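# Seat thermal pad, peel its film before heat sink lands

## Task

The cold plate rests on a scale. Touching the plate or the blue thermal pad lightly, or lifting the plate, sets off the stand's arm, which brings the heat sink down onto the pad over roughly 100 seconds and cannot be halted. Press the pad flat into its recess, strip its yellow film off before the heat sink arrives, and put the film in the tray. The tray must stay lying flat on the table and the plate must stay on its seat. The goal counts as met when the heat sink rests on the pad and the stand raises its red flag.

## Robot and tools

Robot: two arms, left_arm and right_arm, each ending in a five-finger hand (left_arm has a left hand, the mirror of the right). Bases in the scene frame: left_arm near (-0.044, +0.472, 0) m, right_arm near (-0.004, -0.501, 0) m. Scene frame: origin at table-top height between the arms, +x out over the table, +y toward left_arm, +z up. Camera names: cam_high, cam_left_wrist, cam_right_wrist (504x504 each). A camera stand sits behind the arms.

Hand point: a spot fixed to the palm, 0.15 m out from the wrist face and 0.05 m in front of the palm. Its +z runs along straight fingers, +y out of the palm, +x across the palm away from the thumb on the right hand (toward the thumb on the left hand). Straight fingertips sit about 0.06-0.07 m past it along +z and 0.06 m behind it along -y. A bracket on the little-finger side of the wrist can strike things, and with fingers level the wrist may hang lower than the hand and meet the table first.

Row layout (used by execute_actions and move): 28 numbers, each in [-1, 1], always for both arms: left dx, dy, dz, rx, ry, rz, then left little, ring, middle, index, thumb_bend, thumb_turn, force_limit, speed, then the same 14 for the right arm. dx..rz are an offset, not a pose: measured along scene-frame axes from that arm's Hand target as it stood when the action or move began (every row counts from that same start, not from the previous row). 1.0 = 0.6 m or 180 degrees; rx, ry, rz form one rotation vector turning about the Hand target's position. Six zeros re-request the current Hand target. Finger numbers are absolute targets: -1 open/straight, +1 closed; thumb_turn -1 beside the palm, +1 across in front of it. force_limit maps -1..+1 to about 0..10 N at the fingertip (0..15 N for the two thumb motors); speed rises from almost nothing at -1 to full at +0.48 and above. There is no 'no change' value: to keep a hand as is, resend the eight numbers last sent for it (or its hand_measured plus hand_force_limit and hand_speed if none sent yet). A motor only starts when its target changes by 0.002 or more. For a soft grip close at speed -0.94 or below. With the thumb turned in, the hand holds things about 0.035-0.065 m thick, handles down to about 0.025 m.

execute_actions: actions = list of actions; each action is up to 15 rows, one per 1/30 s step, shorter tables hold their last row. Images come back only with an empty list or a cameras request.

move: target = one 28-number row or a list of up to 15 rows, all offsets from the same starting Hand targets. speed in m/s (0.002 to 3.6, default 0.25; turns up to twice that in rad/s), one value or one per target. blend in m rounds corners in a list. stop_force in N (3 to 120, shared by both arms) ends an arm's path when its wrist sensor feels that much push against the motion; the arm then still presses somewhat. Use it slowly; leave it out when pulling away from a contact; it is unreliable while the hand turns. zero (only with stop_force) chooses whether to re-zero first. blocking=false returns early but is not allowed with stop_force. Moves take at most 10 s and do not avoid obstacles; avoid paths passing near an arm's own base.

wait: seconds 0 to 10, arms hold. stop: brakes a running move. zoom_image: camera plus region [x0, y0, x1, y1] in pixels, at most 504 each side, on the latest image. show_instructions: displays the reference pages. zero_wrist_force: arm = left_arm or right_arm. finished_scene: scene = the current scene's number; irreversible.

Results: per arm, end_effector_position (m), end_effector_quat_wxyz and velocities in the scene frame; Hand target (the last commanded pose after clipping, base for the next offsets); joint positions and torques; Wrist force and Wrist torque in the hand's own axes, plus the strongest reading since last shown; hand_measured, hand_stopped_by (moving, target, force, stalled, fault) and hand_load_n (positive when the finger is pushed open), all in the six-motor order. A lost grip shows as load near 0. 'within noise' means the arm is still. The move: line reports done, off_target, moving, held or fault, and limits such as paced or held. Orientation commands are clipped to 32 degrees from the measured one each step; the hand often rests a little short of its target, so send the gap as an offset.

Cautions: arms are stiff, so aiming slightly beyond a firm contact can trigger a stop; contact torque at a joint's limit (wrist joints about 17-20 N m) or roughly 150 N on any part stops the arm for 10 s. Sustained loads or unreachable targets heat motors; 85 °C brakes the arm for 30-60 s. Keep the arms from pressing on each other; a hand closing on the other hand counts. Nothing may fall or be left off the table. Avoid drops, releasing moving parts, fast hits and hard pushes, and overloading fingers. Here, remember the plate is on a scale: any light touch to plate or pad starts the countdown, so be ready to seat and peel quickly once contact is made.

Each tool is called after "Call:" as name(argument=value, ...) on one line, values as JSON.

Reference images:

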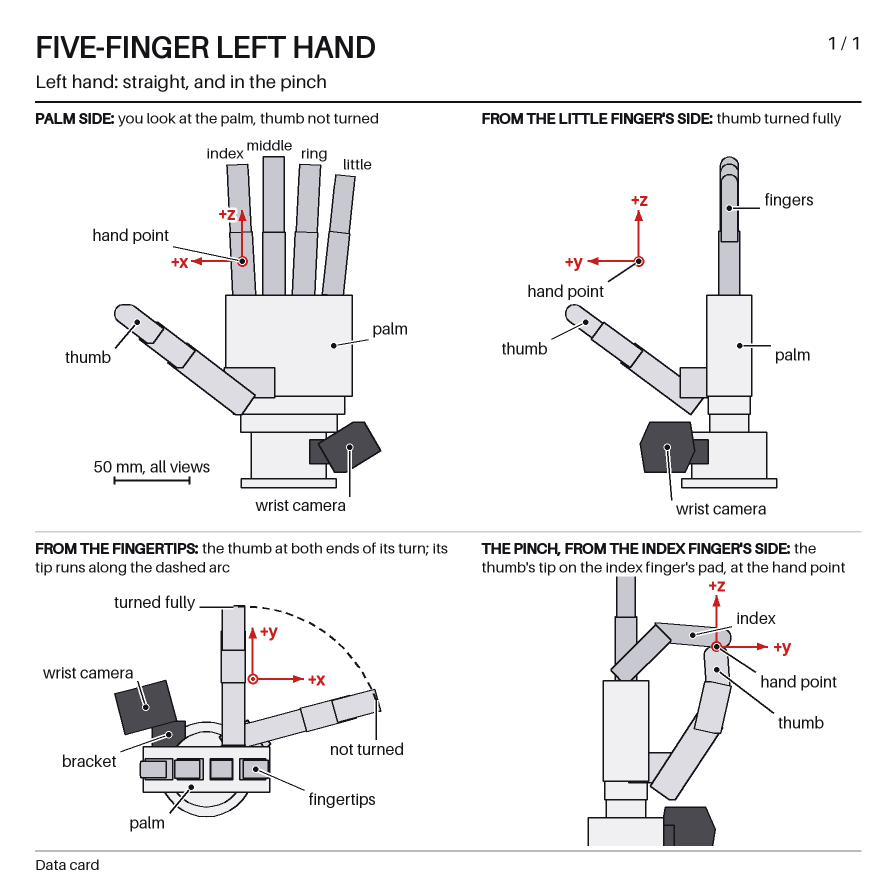

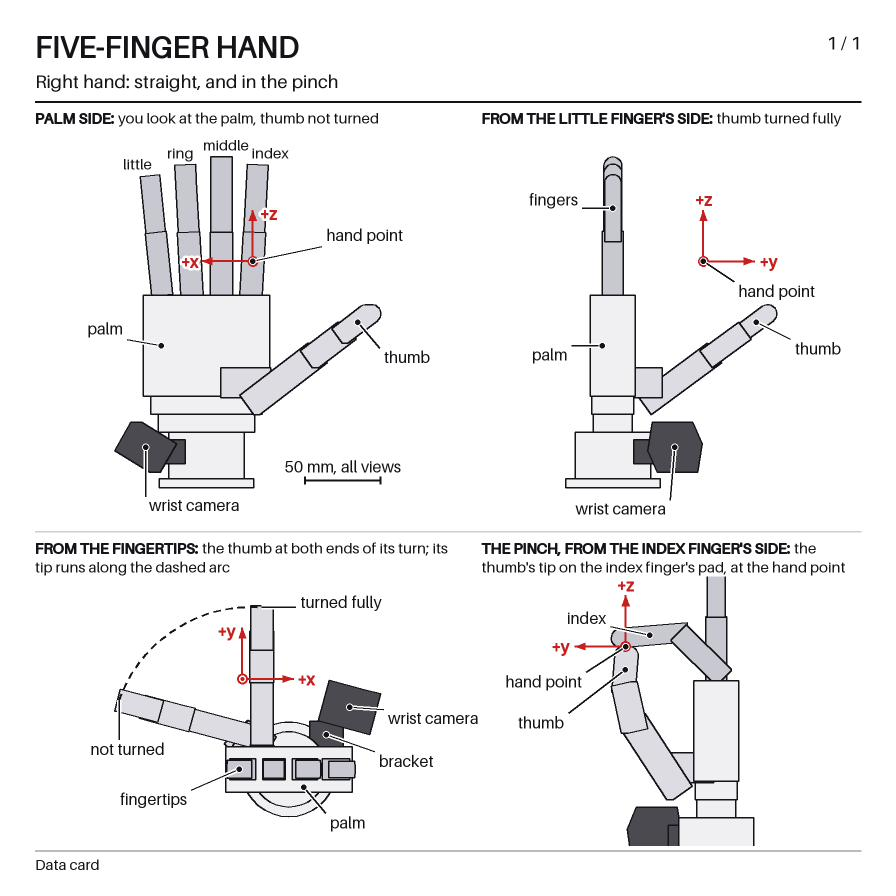

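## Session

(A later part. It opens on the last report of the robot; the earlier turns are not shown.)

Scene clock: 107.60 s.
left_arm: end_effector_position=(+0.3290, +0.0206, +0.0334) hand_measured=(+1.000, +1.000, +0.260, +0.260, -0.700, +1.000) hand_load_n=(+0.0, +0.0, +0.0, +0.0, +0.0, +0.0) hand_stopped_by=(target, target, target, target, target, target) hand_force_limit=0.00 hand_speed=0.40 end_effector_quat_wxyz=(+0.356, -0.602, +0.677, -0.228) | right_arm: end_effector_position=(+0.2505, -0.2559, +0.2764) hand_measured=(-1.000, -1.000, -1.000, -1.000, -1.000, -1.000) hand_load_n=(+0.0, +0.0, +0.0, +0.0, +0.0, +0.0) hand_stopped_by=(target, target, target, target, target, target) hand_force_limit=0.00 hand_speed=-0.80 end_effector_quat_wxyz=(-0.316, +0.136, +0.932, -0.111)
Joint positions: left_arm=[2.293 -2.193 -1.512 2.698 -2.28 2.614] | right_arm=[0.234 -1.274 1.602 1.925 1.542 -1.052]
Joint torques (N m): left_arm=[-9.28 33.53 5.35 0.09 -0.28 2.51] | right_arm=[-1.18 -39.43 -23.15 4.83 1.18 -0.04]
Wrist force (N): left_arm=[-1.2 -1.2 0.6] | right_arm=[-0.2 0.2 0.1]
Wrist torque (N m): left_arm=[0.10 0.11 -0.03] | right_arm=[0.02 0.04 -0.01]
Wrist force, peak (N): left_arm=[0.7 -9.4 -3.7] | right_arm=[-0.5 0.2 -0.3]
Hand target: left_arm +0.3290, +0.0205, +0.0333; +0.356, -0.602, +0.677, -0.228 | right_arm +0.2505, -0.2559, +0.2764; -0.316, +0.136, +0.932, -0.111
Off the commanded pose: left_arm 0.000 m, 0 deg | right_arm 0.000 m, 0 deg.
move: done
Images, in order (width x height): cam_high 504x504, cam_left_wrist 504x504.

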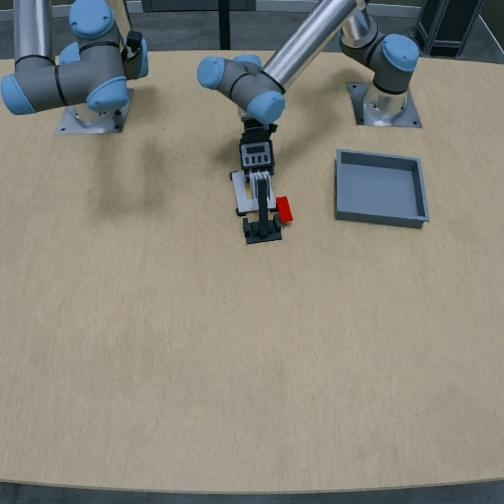

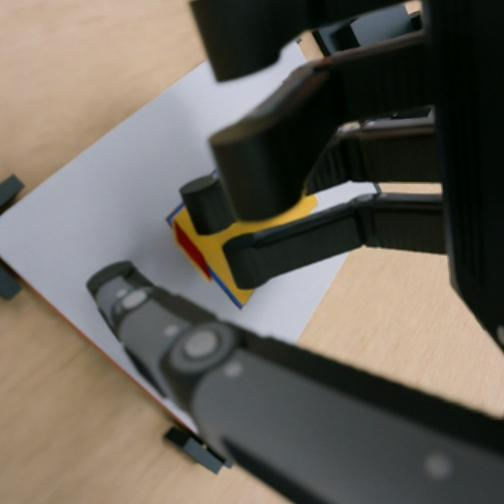

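Call:
move(target=[[0,0,-0.012,0,0,0, 1,1,0.26,0.26,-0.7,1,0,0.4, 0,0,0,0,0,0,-1,-1,-1,-1,-1,-1,0,-0.8],[0,0,-0.012,0,0,0, 1,1,0.26,0.26,0.4,1,-0.2,-0.8, 0,0,0,0,0,0,-1,-1,-1,-1,-1,-1,0,-0.8]], blend=[0, 0], speed=0.1, cameras=["cam_left_wrist"])

Call:
zoom_image(camera="cam_left_wrist", region=[90, 120, 290, 320])

Scene clock: 111.87 s.
left_arm: end_effector_position=(+0.3290, +0.0205, +0.0261) hand_measured=(+1.000, +1.000, +0.260, +0.260, -0.228, +1.000) hand_load_n=(+0.0, +0.0, +3.5, +0.0, +5.5, +0.5) hand_stopped_by=(target, target, target, target, force, target) hand_force_limit=-0.20 hand_speed=-0.80 end_effector_quat_wxyz=(+0.356, -0.602, +0.677, -0.228) | right_arm: end_effector_position=(+0.2505, -0.2559, +0.2764) hand_measured=(-1.000, -1.000, -1.000, -1.000, -1.000, -1.000) hand_load_n=(+0.0, +0.0, +0.0, +0.0, +0.0, +0.0) hand_stopped_by=(target, target, target, target, target, target) hand_force_limit=0.00 hand_speed=-0.80 end_effector_quat_wxyz=(-0.316, +0.136, +0.932, -0.111)
Joint positions: left_arm=[2.293 -2.203 -1.518 2.713 -2.28 2.614] | right_arm=[0.234 -1.274 1.602 1.925 1.542 -1.052]
Joint torques (N m): left_arm=[-8.48 33.38 5.73 0.46 1.47 1.84] | right_arm=[-1.27 -38.04 -22.24 4.78 1.12 -0.17]
Wrist force (N): left_arm=[-1.3 -1.2 0.5] | right_arm=[0.0 0.0 0.0]
Wrist torque (N m): left_arm=[0.12 0.11 -0.02] | right_arm=[0.01 0.01 0.00]
Wrist force, peak (N): left_arm=[-1.4 -1.2 0.7] | right_arm=[-0.4 0.2 -0.3]
Hand target: left_arm +0.3290, +0.0205, +0.0261; +0.356, -0.602, +0.677, -0.228 | right_arm +0.2505, -0.2559, +0.2764; -0.316, +0.136, +0.932, -0.111
Off the commanded pose: left_arm 0.000 m, 0 deg | right_arm 0.000 m, 0 deg.
move: done
Images, in order (width x height): cam_left_wrist 504x504.

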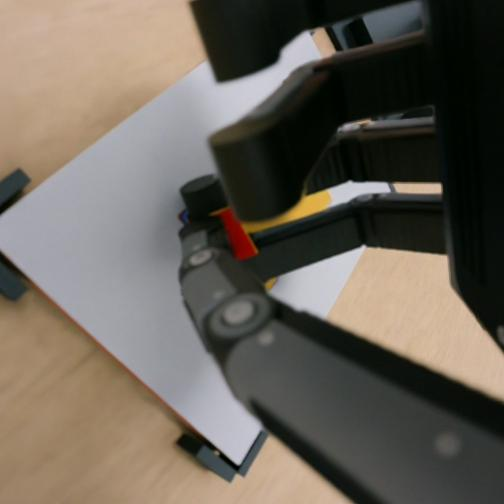

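Scaled by 2.520 from the camera's 504x504 image, which has a finer 720x720 frame.

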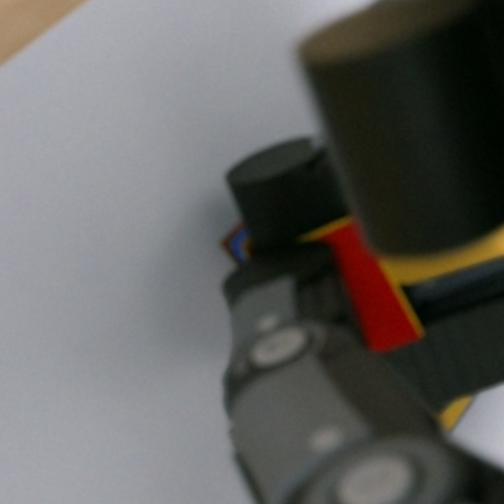

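Call:
move(target=[[0,0,0,0,0,0, 1,1,0.26,0.26,0.5,1,0.1,-0.8, 0,0,0,0,0,0,-1,-1,-1,-1,-1,-1,0,-0.8],[0,0,0.05,0,0,0, 1,1,0.26,0.26,0.5,1,0.1,-0.8, 0,0,0,0,0,0,-1,-1,-1,-1,-1,-1,0,-0.8]], blend=[0, 0], speed=0.04, cameras=["cam_left_wrist"])

Call:
zoom_image(camera="cam_left_wrist", region=[90, 120, 290, 320])

Scene clock: 115.83 s.
left_arm: end_effector_position=(+0.3290, +0.0205, +0.0560) hand_measured=(+1.000, +1.000, +0.260, +0.260, -0.206, +1.000) hand_load_n=(+0.0, +0.0, +6.5, +0.0, +7.5, +1.0) hand_stopped_by=(target, target, target, target, force, target) hand_force_limit=0.10 hand_speed=-0.80 end_effector_quat_wxyz=(+0.356, -0.602, +0.677, -0.228) | right_arm: end_effector_position=(+0.2505, -0.2559, +0.2764) hand_measured=(-1.000, -1.000, -1.000, -1.000, -1.000, -1.000) hand_load_n=(+0.0, +0.5, +0.0, +0.0, +0.0, +0.0) hand_stopped_by=(target, target, target, target, target, target) hand_force_limit=0.00 hand_speed=-0.80 end_effector_quat_wxyz=(-0.316, +0.136, +0.932, -0.111)
Joint positions: left_arm=[2.293 -2.166 -1.492 2.65 -2.279 2.614] | right_arm=[0.234 -1.274 1.602 1.925 1.542 -1.052]
Joint torques (N m): left_arm=[-1.6 44.96 23.28 -3.43 0.98 0.02] | right_arm=[-0.74 -37.98 -22.53 4.57 1 -0.27]
Wrist force (N): left_arm=[-0.7 -1.3 2.0] | right_arm=[-0.1 0.0 0.0]
Wrist torque (N m): left_arm=[0.08 0.11 -0.02] | right_arm=[0.00 0.02 0.00]
Wrist force, peak (N): left_arm=[-0.5 -1.3 3.2] | right_arm=[-0.5 0.2 -0.2]
Hand target: left_arm +0.3290, +0.0205, +0.0561; +0.356, -0.602, +0.677, -0.228 | right_arm +0.2505, -0.2559, +0.2764; -0.316, +0.136, +0.932, -0.111
Off the commanded pose: left_arm 0.000 m, 0 deg | right_arm 0.000 m, 0 deg.
move: done
Images, in order (width x height): cam_left_wrist 504x504.

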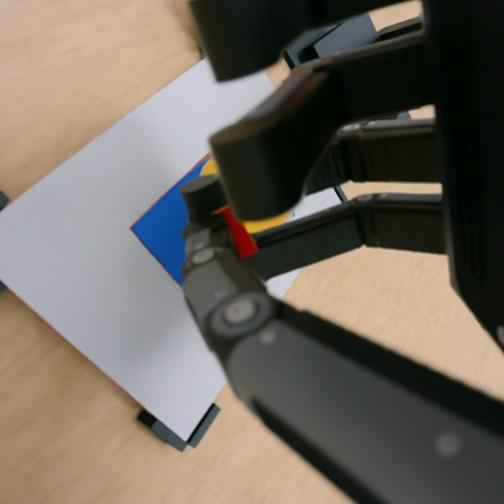

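Scaled by 2.520 from the camera's 504x504 image, which has a finer 720x720 frame.

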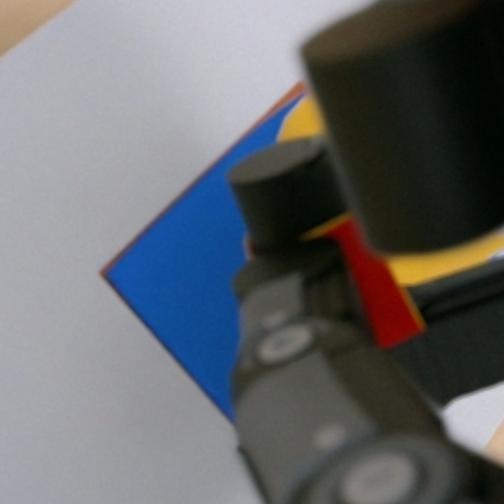

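Call:
move(target=[0,0,0.0833,0,0,0, 1,1,0.26,0.26,0.5,1,0.1,-0.8, 0,0,0,0,0,0,-1,-1,-1,-1,-1,-1,0,-0.8], speed=0.06, cameras=["cam_left_wrist", "cam_high"])

Call:
zoom_image(camera="cam_high", region=[210, 150, 310, 250])

Scene clock: 118.10 s.
left_arm: end_effector_position=(+0.3290, +0.0205, +0.1060) hand_measured=(+1.000, +1.000, +0.260, +0.260, -0.206, +1.000) hand_load_n=(+0.0, +0.0, +6.5, +0.0, +7.5, +1.0) hand_stopped_by=(target, target, target, target, force, target) hand_force_limit=0.10 hand_speed=-0.80 end_effector_quat_wxyz=(+0.356, -0.602, +0.677, -0.228) | right_arm: end_effector_position=(+0.2505, -0.2559, +0.2764) hand_measured=(-1.000, -1.000, -1.000, -1.000, -1.000, -1.000) hand_load_n=(+0.0, +0.0, +0.0, +0.0, +0.0, -0.5) hand_stopped_by=(target, target, target, target, target, target) hand_force_limit=0.00 hand_speed=-0.80 end_effector_quat_wxyz=(-0.316, +0.136, +0.932, -0.111)
Joint positions: left_arm=[2.293 -2.113 -1.437 2.542 -2.279 2.614] | right_arm=[0.234 -1.274 1.602 1.925 1.542 -1.052]
Joint torques (N m): left_arm=[8.24 43.4 23.92 -3.57 0.17 -1.58] | right_arm=[-1.39 -37.89 -23.12 4.78 1.04 -0.23]
Wrist force (N): left_arm=[-1.2 -0.9 0.7] | right_arm=[-0.2 0.1 0.0]
Wrist torque (N m): left_arm=[0.11 0.11 -0.02] | right_arm=[0.02 0.04 -0.01]
Wrist force, peak (N): left_arm=[-0.8 -1.5 2.0] | right_arm=[-0.2 0.3 0.2]
Hand target: left_arm +0.3290, +0.0205, +0.1061; +0.356, -0.602, +0.677, -0.228 | right_arm +0.2505, -0.2559, +0.2764; -0.316, +0.136, +0.932, -0.111
Off the commanded pose: left_arm 0.000 m, 0 deg | right_arm 0.000 m, 0 deg.
move: done
Images, in order (width x height): cam_high 504x504, cam_left_wrist 504x504.

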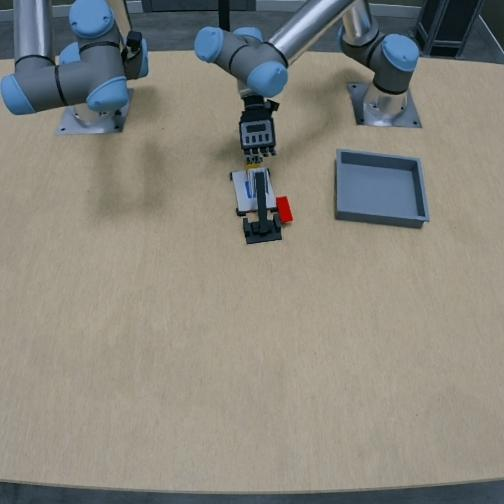

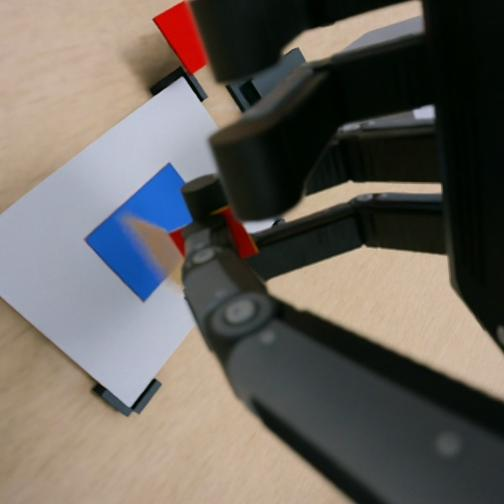

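Scaled by 5.040 from the camera's 504x504 image, which has a finer 720x720 frame.

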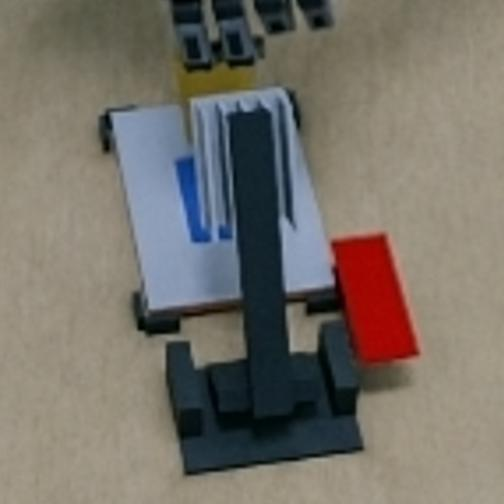

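Call:
move(target=[[-0.098,0.016,0.123,0,0,0, 1,1,0.26,0.26,0.5,1,0.1,-0.8, 0,0,0,0,0,0,-1,-1,-1,-1,-1,-1,0,-0.8],[0.027,0.591,0.123,0,0,0, 1,1,0.26,0.26,0.5,1,0.1,-0.8, 0,0,0,0,0,0,-1,-1,-1,-1,-1,-1,0,-0.8]], blend=[0.03, 0], speed=0.2, cameras=["cam_left_wrist", "cam_high"])

Call:
zoom_image(camera="cam_high", region=[210, 100, 440, 250])

Scene clock: 124.37 s.
left_arm: end_effector_position=(+0.3452, +0.3751, +0.1799) hand_measured=(+1.000, +1.000, +0.260, +0.260, -0.206, +1.000) hand_load_n=(+0.0, +0.0, +6.0, +0.0, +8.0, +1.0) hand_stopped_by=(target, target, target, target, force, target) hand_force_limit=0.10 hand_speed=-0.80 end_effector_quat_wxyz=(+0.356, -0.602, +0.677, -0.228) | right_arm: end_effector_position=(+0.2505, -0.2559, +0.2764) hand_measured=(-1.000, -1.000, -1.000, -1.000, -1.000, -1.000) hand_load_n=(+0.0, +0.0, +0.0, +0.0, +0.0, +0.0) hand_stopped_by=(target, target, target, target, target, target) hand_force_limit=0.00 hand_speed=-0.80 end_effector_quat_wxyz=(-0.316, +0.136, +0.932, -0.111)
Joint positions: left_arm=[3.263 -1.366 -2.062 2.731 -1.604 3.387] | right_arm=[0.234 -1.274 1.602 1.925 1.542 -1.052]
Joint torques (N m): left_arm=[14.5 16.64 8.3 -2.02 2.33 2.36] | right_arm=[-0.83 -36.94 -22.68 4.6 1.15 -0.27]
Wrist force (N): left_arm=[-1.2 -1.2 0.6] | right_arm=[-0.2 0.3 0.1]
Wrist torque (N m): left_arm=[0.09 0.10 -0.01] | right_arm=[0.04 0.03 0.00]
Wrist force, peak (N): left_arm=[-3.2 -0.9 0.7] | right_arm=[-0.4 0.4 0.2]
Hand target: left_arm +0.3452, +0.3751, +0.1799; +0.356, -0.602, +0.677, -0.228 | right_arm +0.2505, -0.2559, +0.2764; -0.316, +0.136, +0.932, -0.111
Off the commanded pose: left_arm 0.000 m, 0 deg | right_arm 0.000 m, 0 deg.
move: done
Images, in order (width x height): cam_high 504x504, cam_left_wrist 504x504.

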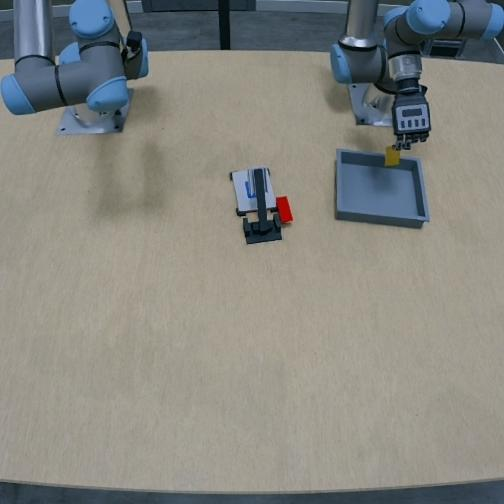

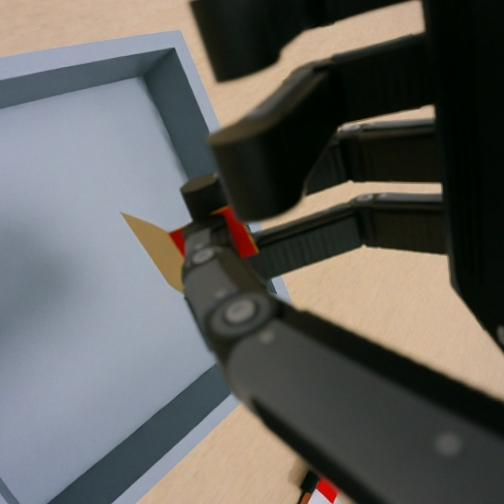

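Scaled by 2.191 from the camera's 504x504 image, which has a finer 720x720 frame.

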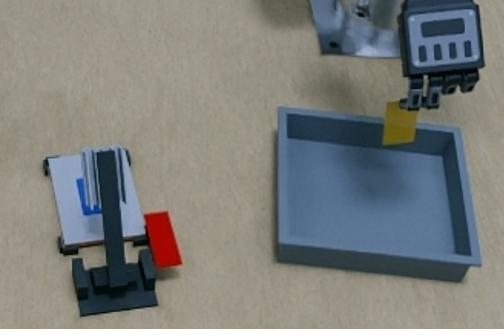

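Call:
move(target=[0.025,-0.015,-0.18,0,0,0, 1,1,0.26,0.26,0.5,1,0.1,-0.8, 0,0,0,0,0,0,-1,-1,-1,-1,-1,-1,0,-0.8], speed=0.12, cameras=["cam_left_wrist", "cam_high"])

Call:
zoom_image(camera="cam_high", region=[210, 100, 440, 250])

Scene clock: 129.80 s.
left_arm: end_effector_position=(+0.3601, +0.3661, +0.0719) hand_measured=(+1.000, +1.000, +0.260, +0.260, -0.206, +1.000) hand_load_n=(+0.0, +0.0, +6.0, +0.0, +7.5, +1.0) hand_stopped_by=(target, target, target, target, force, target) hand_force_limit=0.10 hand_speed=-0.80 end_effector_quat_wxyz=(+0.356, -0.602, +0.677, -0.228) end_effector_velocity=(+0.002, +0.000, +0.000) end_effector_angular_velocity=(+0.000, -0.004, +0.000) | right_arm: end_effector_position=(+0.2505, -0.2559, +0.2764) hand_measured=(-1.000, -1.000, -1.000, -1.000, -1.000, -1.000) hand_load_n=(+0.0, +0.5, +0.5, +0.0, +0.0, +0.0) hand_stopped_by=(target, target, target, target, target, target) hand_force_limit=0.00 hand_speed=-0.80 end_effector_quat_wxyz=(-0.316, +0.136, +0.932, -0.111)
Joint positions: left_arm=[3.22 -1.548 -2.212 3.062 -1.637 3.359] | right_arm=[0.234 -1.274 1.602 1.925 1.542 -1.052]
Joint velocities: left_arm=[-0.001 -0.002 0.001 0.005 -0.001 0] | right_arm=[within noise]
Joint torques (N m): left_arm=[-14.19 5.75 5.17 1.3 -2.17 -2.11] | right_arm=[-0.79 -36.92 -22.65 4.55 1.06 -0.3]
Wrist force (N): left_arm=[-1.4 -1.1 0.5] | right_arm=[-0.2 0.0 0.2]
Wrist torque (N m): left_arm=[0.10 0.11 0.05] | right_arm=[-0.01 0.03 -0.01]
Wrist force, peak (N): left_arm=[-1.7 -1.9 0.1] | right_arm=[-0.5 0.3 -0.1]
Hand target: left_arm +0.3602, +0.3661, +0.0719; +0.356, -0.602, +0.677, -0.228 | right_arm +0.2505, -0.2559, +0.2764; -0.316, +0.136, +0.932, -0.111
Off the commanded pose: left_arm 0.000 m, 0 deg | right_arm 0.000 m, 0 deg.
move: done
Images, in order (width x height): cam_high 504x504, cam_left_wrist 504x504.

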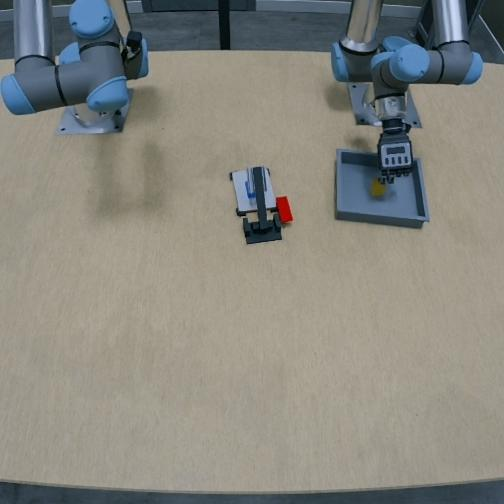

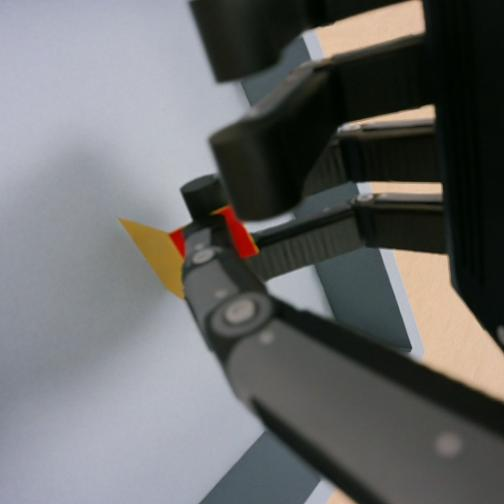

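Scaled by 2.191 from the camera's 504x504 image, which has a finer 720x720 frame.

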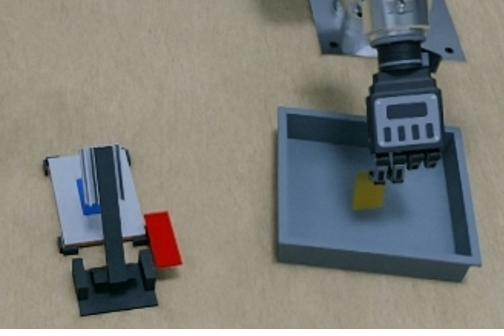

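Call:
move(target=[[0,0,-0.033,0,0,0, 1,1,0.26,0.26,0.5,1,0.1,-0.8, 0,0,0,0,0,0,-1,-1,-1,-1,-1,-1,0,-0.8],[0,0,-0.033,0,0,0, 1,1,0.26,0.26,-0.9,1,0.1,-0.3, 0,0,0,0,0,0,-1,-1,-1,-1,-1,-1,0,-0.8]], speed=0.08, cameras=["cam_left_wrist"])

Scene clock: 132.57 s.
left_arm: end_effector_position=(+0.3602, +0.3661, +0.0521) hand_measured=(+1.000, +1.000, +0.260, +0.260, -0.900, +1.000) hand_load_n=(+0.0, +0.0, +0.0, +0.0, +0.0, +0.0) hand_stopped_by=(target, target, target, target, target, target) hand_force_limit=0.10 hand_speed=-0.30 end_effector_quat_wxyz=(+0.356, -0.602, +0.677, -0.228) | right_arm: end_effector_position=(+0.2505, -0.2559, +0.2764) hand_measured=(-1.000, -1.000, -1.000, -1.000, -1.000, -1.000) hand_load_n=(+0.0, +0.0, +0.0, +0.0, +0.0, +0.0) hand_stopped_by=(target, target, target, target, target, target) hand_force_limit=0.00 hand_speed=-0.80 end_effector_quat_wxyz=(-0.316, +0.136, +0.932, -0.111)
Joint positions: left_arm=[3.22 -1.584 -2.241 3.126 -1.637 3.359] | right_arm=[0.234 -1.274 1.602 1.925 1.542 -1.052]
Joint torques (N m): left_arm=[-5.09 8.25 5.6 1.26 -0.69 -0.91] | right_arm=[-1.15 -36.8 -23 4.59 0.94 -0.34]
Wrist force (N): left_arm=[-1.4 -1.1 0.6] | right_arm=[-0.2 -0.1 0.0]
Wrist torque (N m): left_arm=[0.11 0.12 0.06] | right_arm=[-0.02 0.04 -0.01]
Wrist force, peak (N): left_arm=[-1.5 -1.6 0.3] | right_arm=[-0.4 0.0 -0.3]
Hand target: left_arm +0.3602, +0.3661, +0.0521; +0.356, -0.602, +0.677, -0.228 | right_arm +0.2505, -0.2559, +0.2764; -0.316, +0.136, +0.932, -0.111
Off the commanded pose: left_arm 0.000 m, 0 deg | right_arm 0.000 m, 0 deg.
move: done
Images, in order (width x height): cam_left_wrist 504x504.

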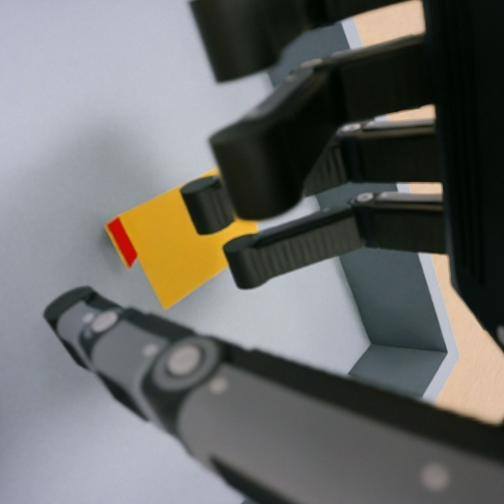

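Call:
move(target=[0,0,0.25,0,0,0, 1,1,0.26,0.26,-0.9,1,0.1,-0.3, 0,0,0,0,0,0,-1,-1,-1,-1,-1,-1,0,-0.8], speed=0.15, cameras=["cam_left_wrist","cam_high"])

Call:
zoom_image(camera="cam_high", region=[210, 100, 440, 250])

Call:
wait(seconds=10)

Call:
wait(seconds=10)

Call:
wait(seconds=10, cameras=["cam_high"])

Call:
zoom_image(camera="cam_high", region=[210, 100, 440, 250])

Scene clock: 135.30 s.
left_arm: end_effector_position=(+0.3602, +0.3661, +0.2020) hand_measured=(+1.000, +1.000, +0.260, +0.260, -0.900, +1.000) hand_load_n=(+0.0, +0.0, +0.0, +0.0, +0.0, +0.0) hand_stopped_by=(target, target, target, target, target, target) hand_force_limit=0.10 hand_speed=-0.30 end_effector_quat_wxyz=(+0.356, -0.602, +0.677, -0.228) | right_arm: end_effector_position=(+0.2505, -0.2559, +0.2764) hand_measured=(-1.000, -1.000, -1.000, -1.000, -1.000, -1.000) hand_load_n=(+0.0, +0.0, +0.0, +0.0, +0.0, +0.0) hand_stopped_by=(target, target, target, target, target, target) hand_force_limit=0.00 hand_speed=-0.80 end_effector_quat_wxyz=(-0.316, +0.136, +0.932, -0.111)
Joint positions: left_arm=[3.22 -1.402 -1.976 2.678 -1.637 3.359] | right_arm=[0.234 -1.274 1.602 1.925 1.542 -1.052]
Joint torques (N m): left_arm=[13.16 18.48 25.69 -2.15 2.02 1.63] | right_arm=[-1.41 -36.34 -22.95 4.55 1.12 -0.26]
Wrist force (N): left_arm=[-1.2 -1.3 0.6] | right_arm=[-0.4 0.2 -0.2]
Wrist torque (N m): left_arm=[0.08 0.09 0.06] | right_arm=[0.03 0.07 -0.02]
Wrist force, peak (N): left_arm=[-1.5 -2.2 0.4] | right_arm=[-0.3 0.4 0.1]
Hand target: left_arm +0.3602, +0.3661, +0.2021; +0.356, -0.602, +0.677, -0.228 | right_arm +0.2505, -0.2559, +0.2764; -0.316, +0.136, +0.932, -0.111
Off the commanded pose: left_arm 0.000 m, 0 deg | right_arm 0.000 m, 0 deg.
move: done
Images, in order (width x height): cam_high 504x504, cam_left_wrist 504x504.

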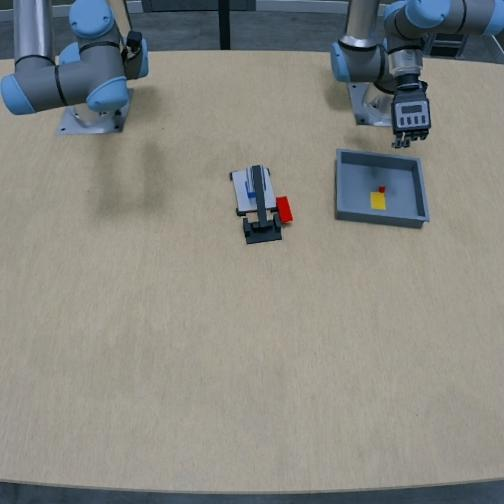

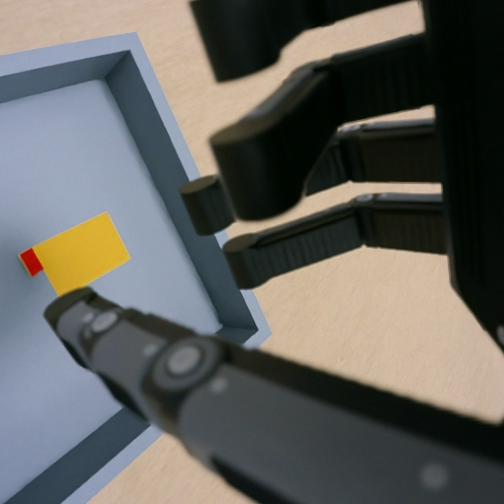

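Scaled by 2.191 from the camera's 504x504 image, which has a finer 720x720 frame.

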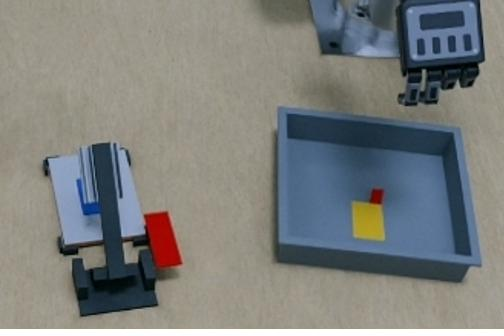

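Scene clock: 145.30 s.
left_arm: end_effector_position=(+0.3602, +0.3661, +0.2021) hand_measured=(+1.000, +1.000, +0.260, +0.260, -0.900, +1.000) hand_load_n=(+0.0, +0.0, +0.0, +0.0, +0.0, +0.0) hand_stopped_by=(target, target, target, target, target, target) hand_force_limit=0.10 hand_speed=-0.30 end_effector_quat_wxyz=(+0.356, -0.602, +0.677, -0.228) | right_arm: end_effector_position=(+0.2505, -0.2559, +0.2764) hand_measured=(-1.000, -1.000, -1.000, -1.000, -1.000, -1.000) hand_load_n=(+0.0, +0.0, +0.0, +0.0, -0.5, +0.0) hand_stopped_by=(target, target, target, target, target, target) hand_force_limit=0.00 hand_speed=-0.80 end_effector_quat_wxyz=(-0.316, +0.136, +0.932, -0.111)
Joint positions: left_arm=[3.22 -1.402 -1.975 2.678 -1.637 3.359] | right_arm=[0.234 -1.274 1.602 1.925 1.542 -1.052]
Joint torques (N m): left_arm=[12.62 17.93 26.06 -2.08 1.84 1.59] | right_arm=[-1.76 -35.55 -23.66 4.38 1.27 -0.36]
Wrist force (N): left_arm=[-1.4 -1.4 0.6] | right_arm=[-0.2 0.0 0.0]
Wrist torque (N m): left_arm=[0.07 0.12 0.05] | right_arm=[0.00 0.04 -0.01]
Wrist force, peak (N): left_arm=[-1.6 -1.6 0.6] | right_arm=[-0.3 0.5 -0.3]
Hand target: left_arm +0.3602, +0.3661, +0.2021; +0.356, -0.602, +0.677, -0.228 | right_arm +0.2505, -0.2559, +0.2764; -0.316, +0.136, +0.932, -0.111
Off the commanded pose: left_arm 0.000 m, 0 deg | right_arm 0.000 m, 0 deg.
wait: 10.00 s; at rest by 0.17 s

Scene clock: 155.30 s.
left_arm: end_effector_position=(+0.3602, +0.3661, +0.2021) hand_measured=(+1.000, +1.000, +0.260, +0.260, -0.900, +1.000) hand_load_n=(+0.0, +0.5, +0.0, +0.0, +0.0, +0.5) hand_stopped_by=(target, target, target, target, target, target) hand_force_limit=0.10 hand_speed=-0.30 end_effector_quat_wxyz=(+0.356, -0.602, +0.677, -0.228) | right_arm: end_effector_position=(+0.2505, -0.2559, +0.2764) hand_measured=(-1.000, -1.000, -1.000, -1.000, -1.000, -1.000) hand_load_n=(+0.0, +0.0, +0.0, +0.0, +0.0, +0.0) hand_stopped_by=(target, target, target, target, target, target) hand_force_limit=0.00 hand_speed=-0.80 end_effector_quat_wxyz=(-0.316, +0.136, +0.932, -0.111)
Joint positions: left_arm=[3.22 -1.402 -1.975 2.678 -1.637 3.359] | right_arm=[0.234 -1.274 1.602 1.925 1.542 -1.052]
Joint torques (N m): left_arm=[12.56 17.84 26.5 -2.03 1.8 1.56] | right_arm=[-1.7 -34.65 -22.9 4.35 1.09 -0.56]
Wrist force (N): left_arm=[-1.5 -1.4 0.5] | right_arm=[-0.2 0.1 0.0]
Wrist torque (N m): left_arm=[0.08 0.13 0.05] | right_arm=[0.01 0.04 -0.01]
Wrist force, peak (N): left_arm=[-1.6 -1.7 0.7] | right_arm=[-0.5 0.1 0.1]
Hand target: left_arm +0.3602, +0.3661, +0.2021; +0.356, -0.602, +0.677, -0.228 | right_arm +0.2505, -0.2559, +0.2764; -0.316, +0.136, +0.932, -0.111
Off the commanded pose: left_arm 0.000 m, 0 deg | right_arm 0.000 m, 0 deg.
wait: 10.00 s; at rest by 0.17 s

Scene clock: 165.30 s.
left_arm: end_effector_position=(+0.3602, +0.3661, +0.2021) hand_measured=(+1.000, +1.000, +0.260, +0.260, -0.900, +1.000) hand_load_n=(+0.0, +0.0, +0.0, +0.0, +0.0, +0.0) hand_stopped_by=(target, target, target, target, target, target) hand_force_limit=0.10 hand_speed=-0.30 end_effector_quat_wxyz=(+0.356, -0.602, +0.677, -0.228) | right_arm: end_effector_position=(+0.2505, -0.2559, +0.2764) hand_measured=(-1.000, -1.000, -1.000, -1.000, -1.000, -1.000) hand_load_n=(+0.0, +0.0, +0.0, +0.0, +0.0, +0.0) hand_stopped_by=(target, target, target, target, target, target) hand_force_limit=0.00 hand_speed=-0.80 end_effector_quat_wxyz=(-0.316, +0.136, +0.932, -0.111)
Joint positions: left_arm=[3.22 -1.402 -1.975 2.678 -1.637 3.359] | right_arm=[0.234 -1.274 1.602 1.925 1.542 -1.052]
Joint torques (N m): left_arm=[11.26 17.42 25.81 -2.02 1.75 1.48] | right_arm=[-1.85 -33.8 -22.27 4.4 1.14 -0.47]
Wrist force (N): left_arm=[-1.4 -1.3 0.6] | right_arm=[-0.2 0.1 -0.2]
Wrist torque (N m): left_arm=[0.08 0.12 0.05] | right_arm=[0.02 0.05 -0.01]
Wrist force, peak (N): left_arm=[-1.4 -1.7 0.6] | right_arm=[-0.3 0.4 0.0]
Hand target: left_arm +0.3602, +0.3661, +0.2021; +0.356, -0.602, +0.677, -0.228 | right_arm +0.2505, -0.2559, +0.2764; -0.316, +0.136, +0.932, -0.111
Off the commanded pose: left_arm 0.000 m, 0 deg | right_arm 0.000 m, 0 deg.
wait: 10.00 s; at rest by 0.17 s
Images, in order (width x height): cam_high 504x504.

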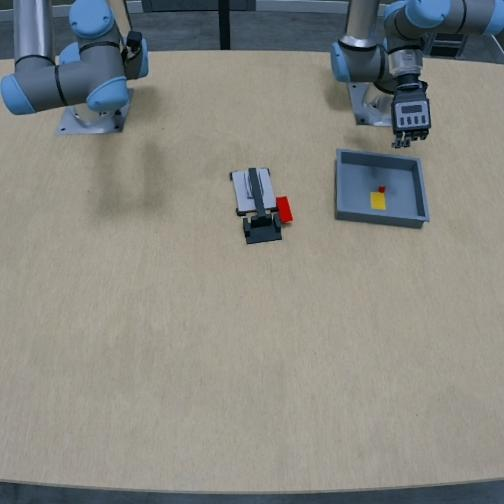

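Scaled by 2.191 from the camera's 504x504 image, which has a finer 720x720 frame.

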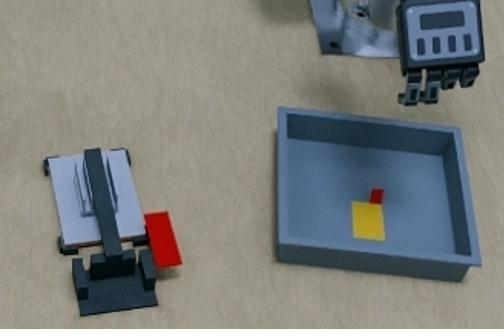

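Call:
wait(seconds=10)

Call:
wait(seconds=5, cameras=["cam_high"])

Call:
zoom_image(camera="cam_high", region=[210, 100, 440, 250])

Scene clock: 176.60 s.
left_arm: end_effector_position=(+0.3602, +0.3661, +0.2021) hand_measured=(+1.000, +1.000, +0.260, +0.260, -0.900, +1.000) hand_load_n=(+0.0, +0.0, +0.0, +0.0, +0.0, +0.0) hand_stopped_by=(target, target, target, target, target, target) hand_force_limit=0.10 hand_speed=-0.30 end_effector_quat_wxyz=(+0.356, -0.602, +0.677, -0.228) | right_arm: end_effector_position=(+0.2505, -0.2559, +0.2764) hand_measured=(-1.000, -1.000, -1.000, -1.000, -1.000, -1.000) hand_load_n=(+0.0, +0.0, +0.0, +0.0, +0.0, -0.5) hand_stopped_by=(target, target, target, target, target, target) hand_force_limit=0.00 hand_speed=-0.80 end_effector_quat_wxyz=(-0.316, +0.136, +0.932, -0.111)
Joint positions: left_arm=[3.22 -1.402 -1.975 2.678 -1.637 3.359] | right_arm=[0.234 -1.274 1.602 1.925 1.542 -1.052]
Joint torques (N m): left_arm=[11.74 16.79 25.97 -2 1.7 1.27] | right_arm=[-2.01 -32.19 -22.77 4.16 1.06 -0.69]
Wrist force (N): left_arm=[-1.5 -1.4 0.6] | right_arm=[-0.2 -0.1 0.1]
Wrist torque (N m): left_arm=[0.06 0.13 0.05] | right_arm=[-0.01 0.04 -0.02]
Wrist force, peak (N): left_arm=[-1.5 -1.6 0.7] | right_arm=[-0.4 0.4 -0.3]
Hand target: left_arm +0.3602, +0.3661, +0.2021; +0.356, -0.602, +0.677, -0.228 | right_arm +0.2505, -0.2559, +0.2764; -0.316, +0.136, +0.932, -0.111
Off the commanded pose: left_arm 0.000 m, 0 deg | right_arm 0.000 m, 0 deg.
wait: 10.00 s; at rest from the start

Scene clock: 181.60 s.
left_arm: end_effector_position=(+0.3602, +0.3661, +0.2021) hand_measured=(+1.000, +1.000, +0.260, +0.260, -0.900, +1.000) hand_load_n=(+0.0, +0.0, +0.0, +0.0, +0.0, +0.0) hand_stopped_by=(target, target, target, target, target, target) hand_force_limit=0.10 hand_speed=-0.30 end_effector_quat_wxyz=(+0.356, -0.602, +0.677, -0.228) | right_arm: end_effector_position=(+0.2505, -0.2559, +0.2764) hand_measured=(-1.000, -1.000, -1.000, -1.000, -1.000, -1.000) hand_load_n=(+0.0, +0.0, +0.0, +0.0, +0.0, +0.0) hand_stopped_by=(target, target, target, target, target, target) hand_force_limit=0.00 hand_speed=-0.80 end_effector_quat_wxyz=(-0.316, +0.136, +0.932, -0.111)
Joint positions: left_arm=[3.22 -1.402 -1.975 2.678 -1.637 3.359] | right_arm=[0.234 -1.274 1.602 1.925 1.542 -1.052]
Joint torques (N m): left_arm=[10.86 16.76 25.33 -1.98 1.59 1.38] | right_arm=[-1.88 -31.91 -22.76 4.24 1.1 -0.7]
Wrist force (N): left_arm=[-1.3 -1.6 0.7] | right_arm=[-0.4 0.2 -0.3]
Wrist torque (N m): left_arm=[0.03 0.11 0.07] | right_arm=[0.04 0.08 -0.02]
Wrist force, peak (N): left_arm=[-1.6 -1.7 0.5] | right_arm=[-0.5 0.1 0.3]
Hand target: left_arm +0.3602, +0.3661, +0.2021; +0.356, -0.602, +0.677, -0.228 | right_arm +0.2505, -0.2559, +0.2764; -0.316, +0.136, +0.932, -0.111
Off the commanded pose: left_arm 0.000 m, 0 deg | right_arm 0.000 m, 0 deg.
wait: 5.00 s; at rest by 0.17 s
Images, in order (width x height): cam_high 504x504.

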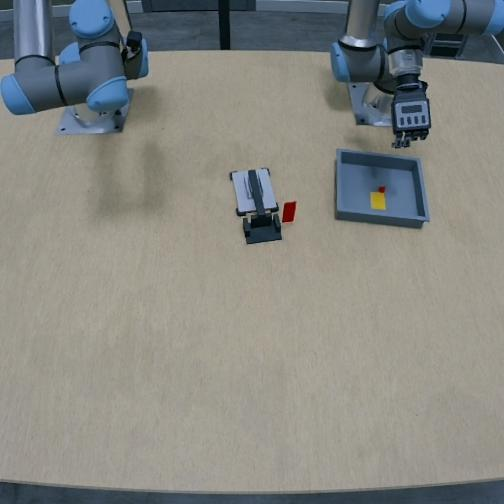

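Scaled by 2.191 from the camera's 504x504 image, which has a finer 720x720 frame.

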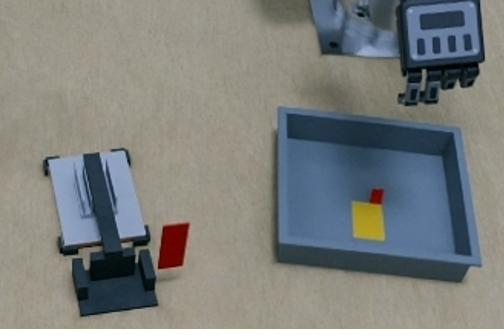

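Call:
wait(seconds=2, cameras=["cam_high"])

Call:
zoom_image(camera="cam_high", region=[210, 150, 310, 250])

Scene clock: 184.13 s.
left_arm: end_effector_position=(+0.3602, +0.3661, +0.2021) hand_measured=(+1.000, +1.000, +0.260, +0.260, -0.900, +1.000) hand_load_n=(+0.0, +0.0, +0.0, +0.0, +0.0, +0.0) hand_stopped_by=(target, target, target, target, target, target) hand_force_limit=0.10 hand_speed=-0.30 end_effector_quat_wxyz=(+0.356, -0.602, +0.677, -0.228) | right_arm: end_effector_position=(+0.2505, -0.2559, +0.2764) hand_measured=(-1.000, -1.000, -1.000, -1.000, -1.000, -1.000) hand_load_n=(+0.0, +0.0, +0.0, +0.0, +0.0, +0.0) hand_stopped_by=(target, target, target, target, target, target) hand_force_limit=0.00 hand_speed=-0.80 end_effector_quat_wxyz=(-0.316, +0.136, +0.932, -0.111)
Joint positions: left_arm=[3.22 -1.402 -1.975 2.678 -1.637 3.359] | right_arm=[0.234 -1.274 1.602 1.925 1.542 -1.052]
Joint torques (N m): left_arm=[11.46 16.38 26.02 -2.04 1.5 1.3] | right_arm=[-2.56 -31.96 -22.41 4.18 1.03 -0.68]
Wrist force (N): left_arm=[-1.4 -1.4 0.5] | right_arm=[-0.1 0.1 0.1]
Wrist torque (N m): left_arm=[0.07 0.13 0.05] | right_arm=[0.01 0.02 0.00]
Wrist force, peak (N): left_arm=[-1.5 -1.5 0.7] | right_arm=[-0.1 0.3 -0.4]
Hand target: left_arm +0.3602, +0.3661, +0.2021; +0.356, -0.602, +0.677, -0.228 | right_arm +0.2505, -0.2559, +0.2764; -0.316, +0.136, +0.932, -0.111
Off the commanded pose: left_arm 0.000 m, 0 deg | right_arm 0.000 m, 0 deg.
wait: 2.00 s; at rest from the start
Images, in order (width x height): cam_high 504x504.

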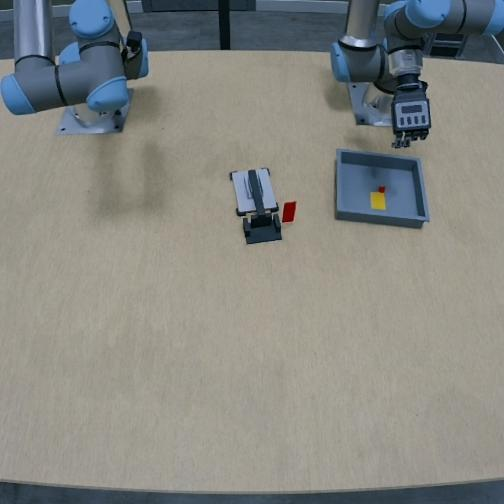

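Scaled by 5.040 from the camera's 504x504 image, which has a finer 720x720 frame.

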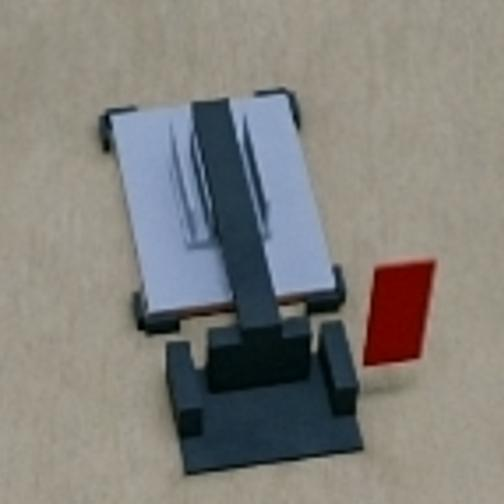

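Flag is up.

Call:
finished_scene(scene=1)

The scene is finished: the task was done.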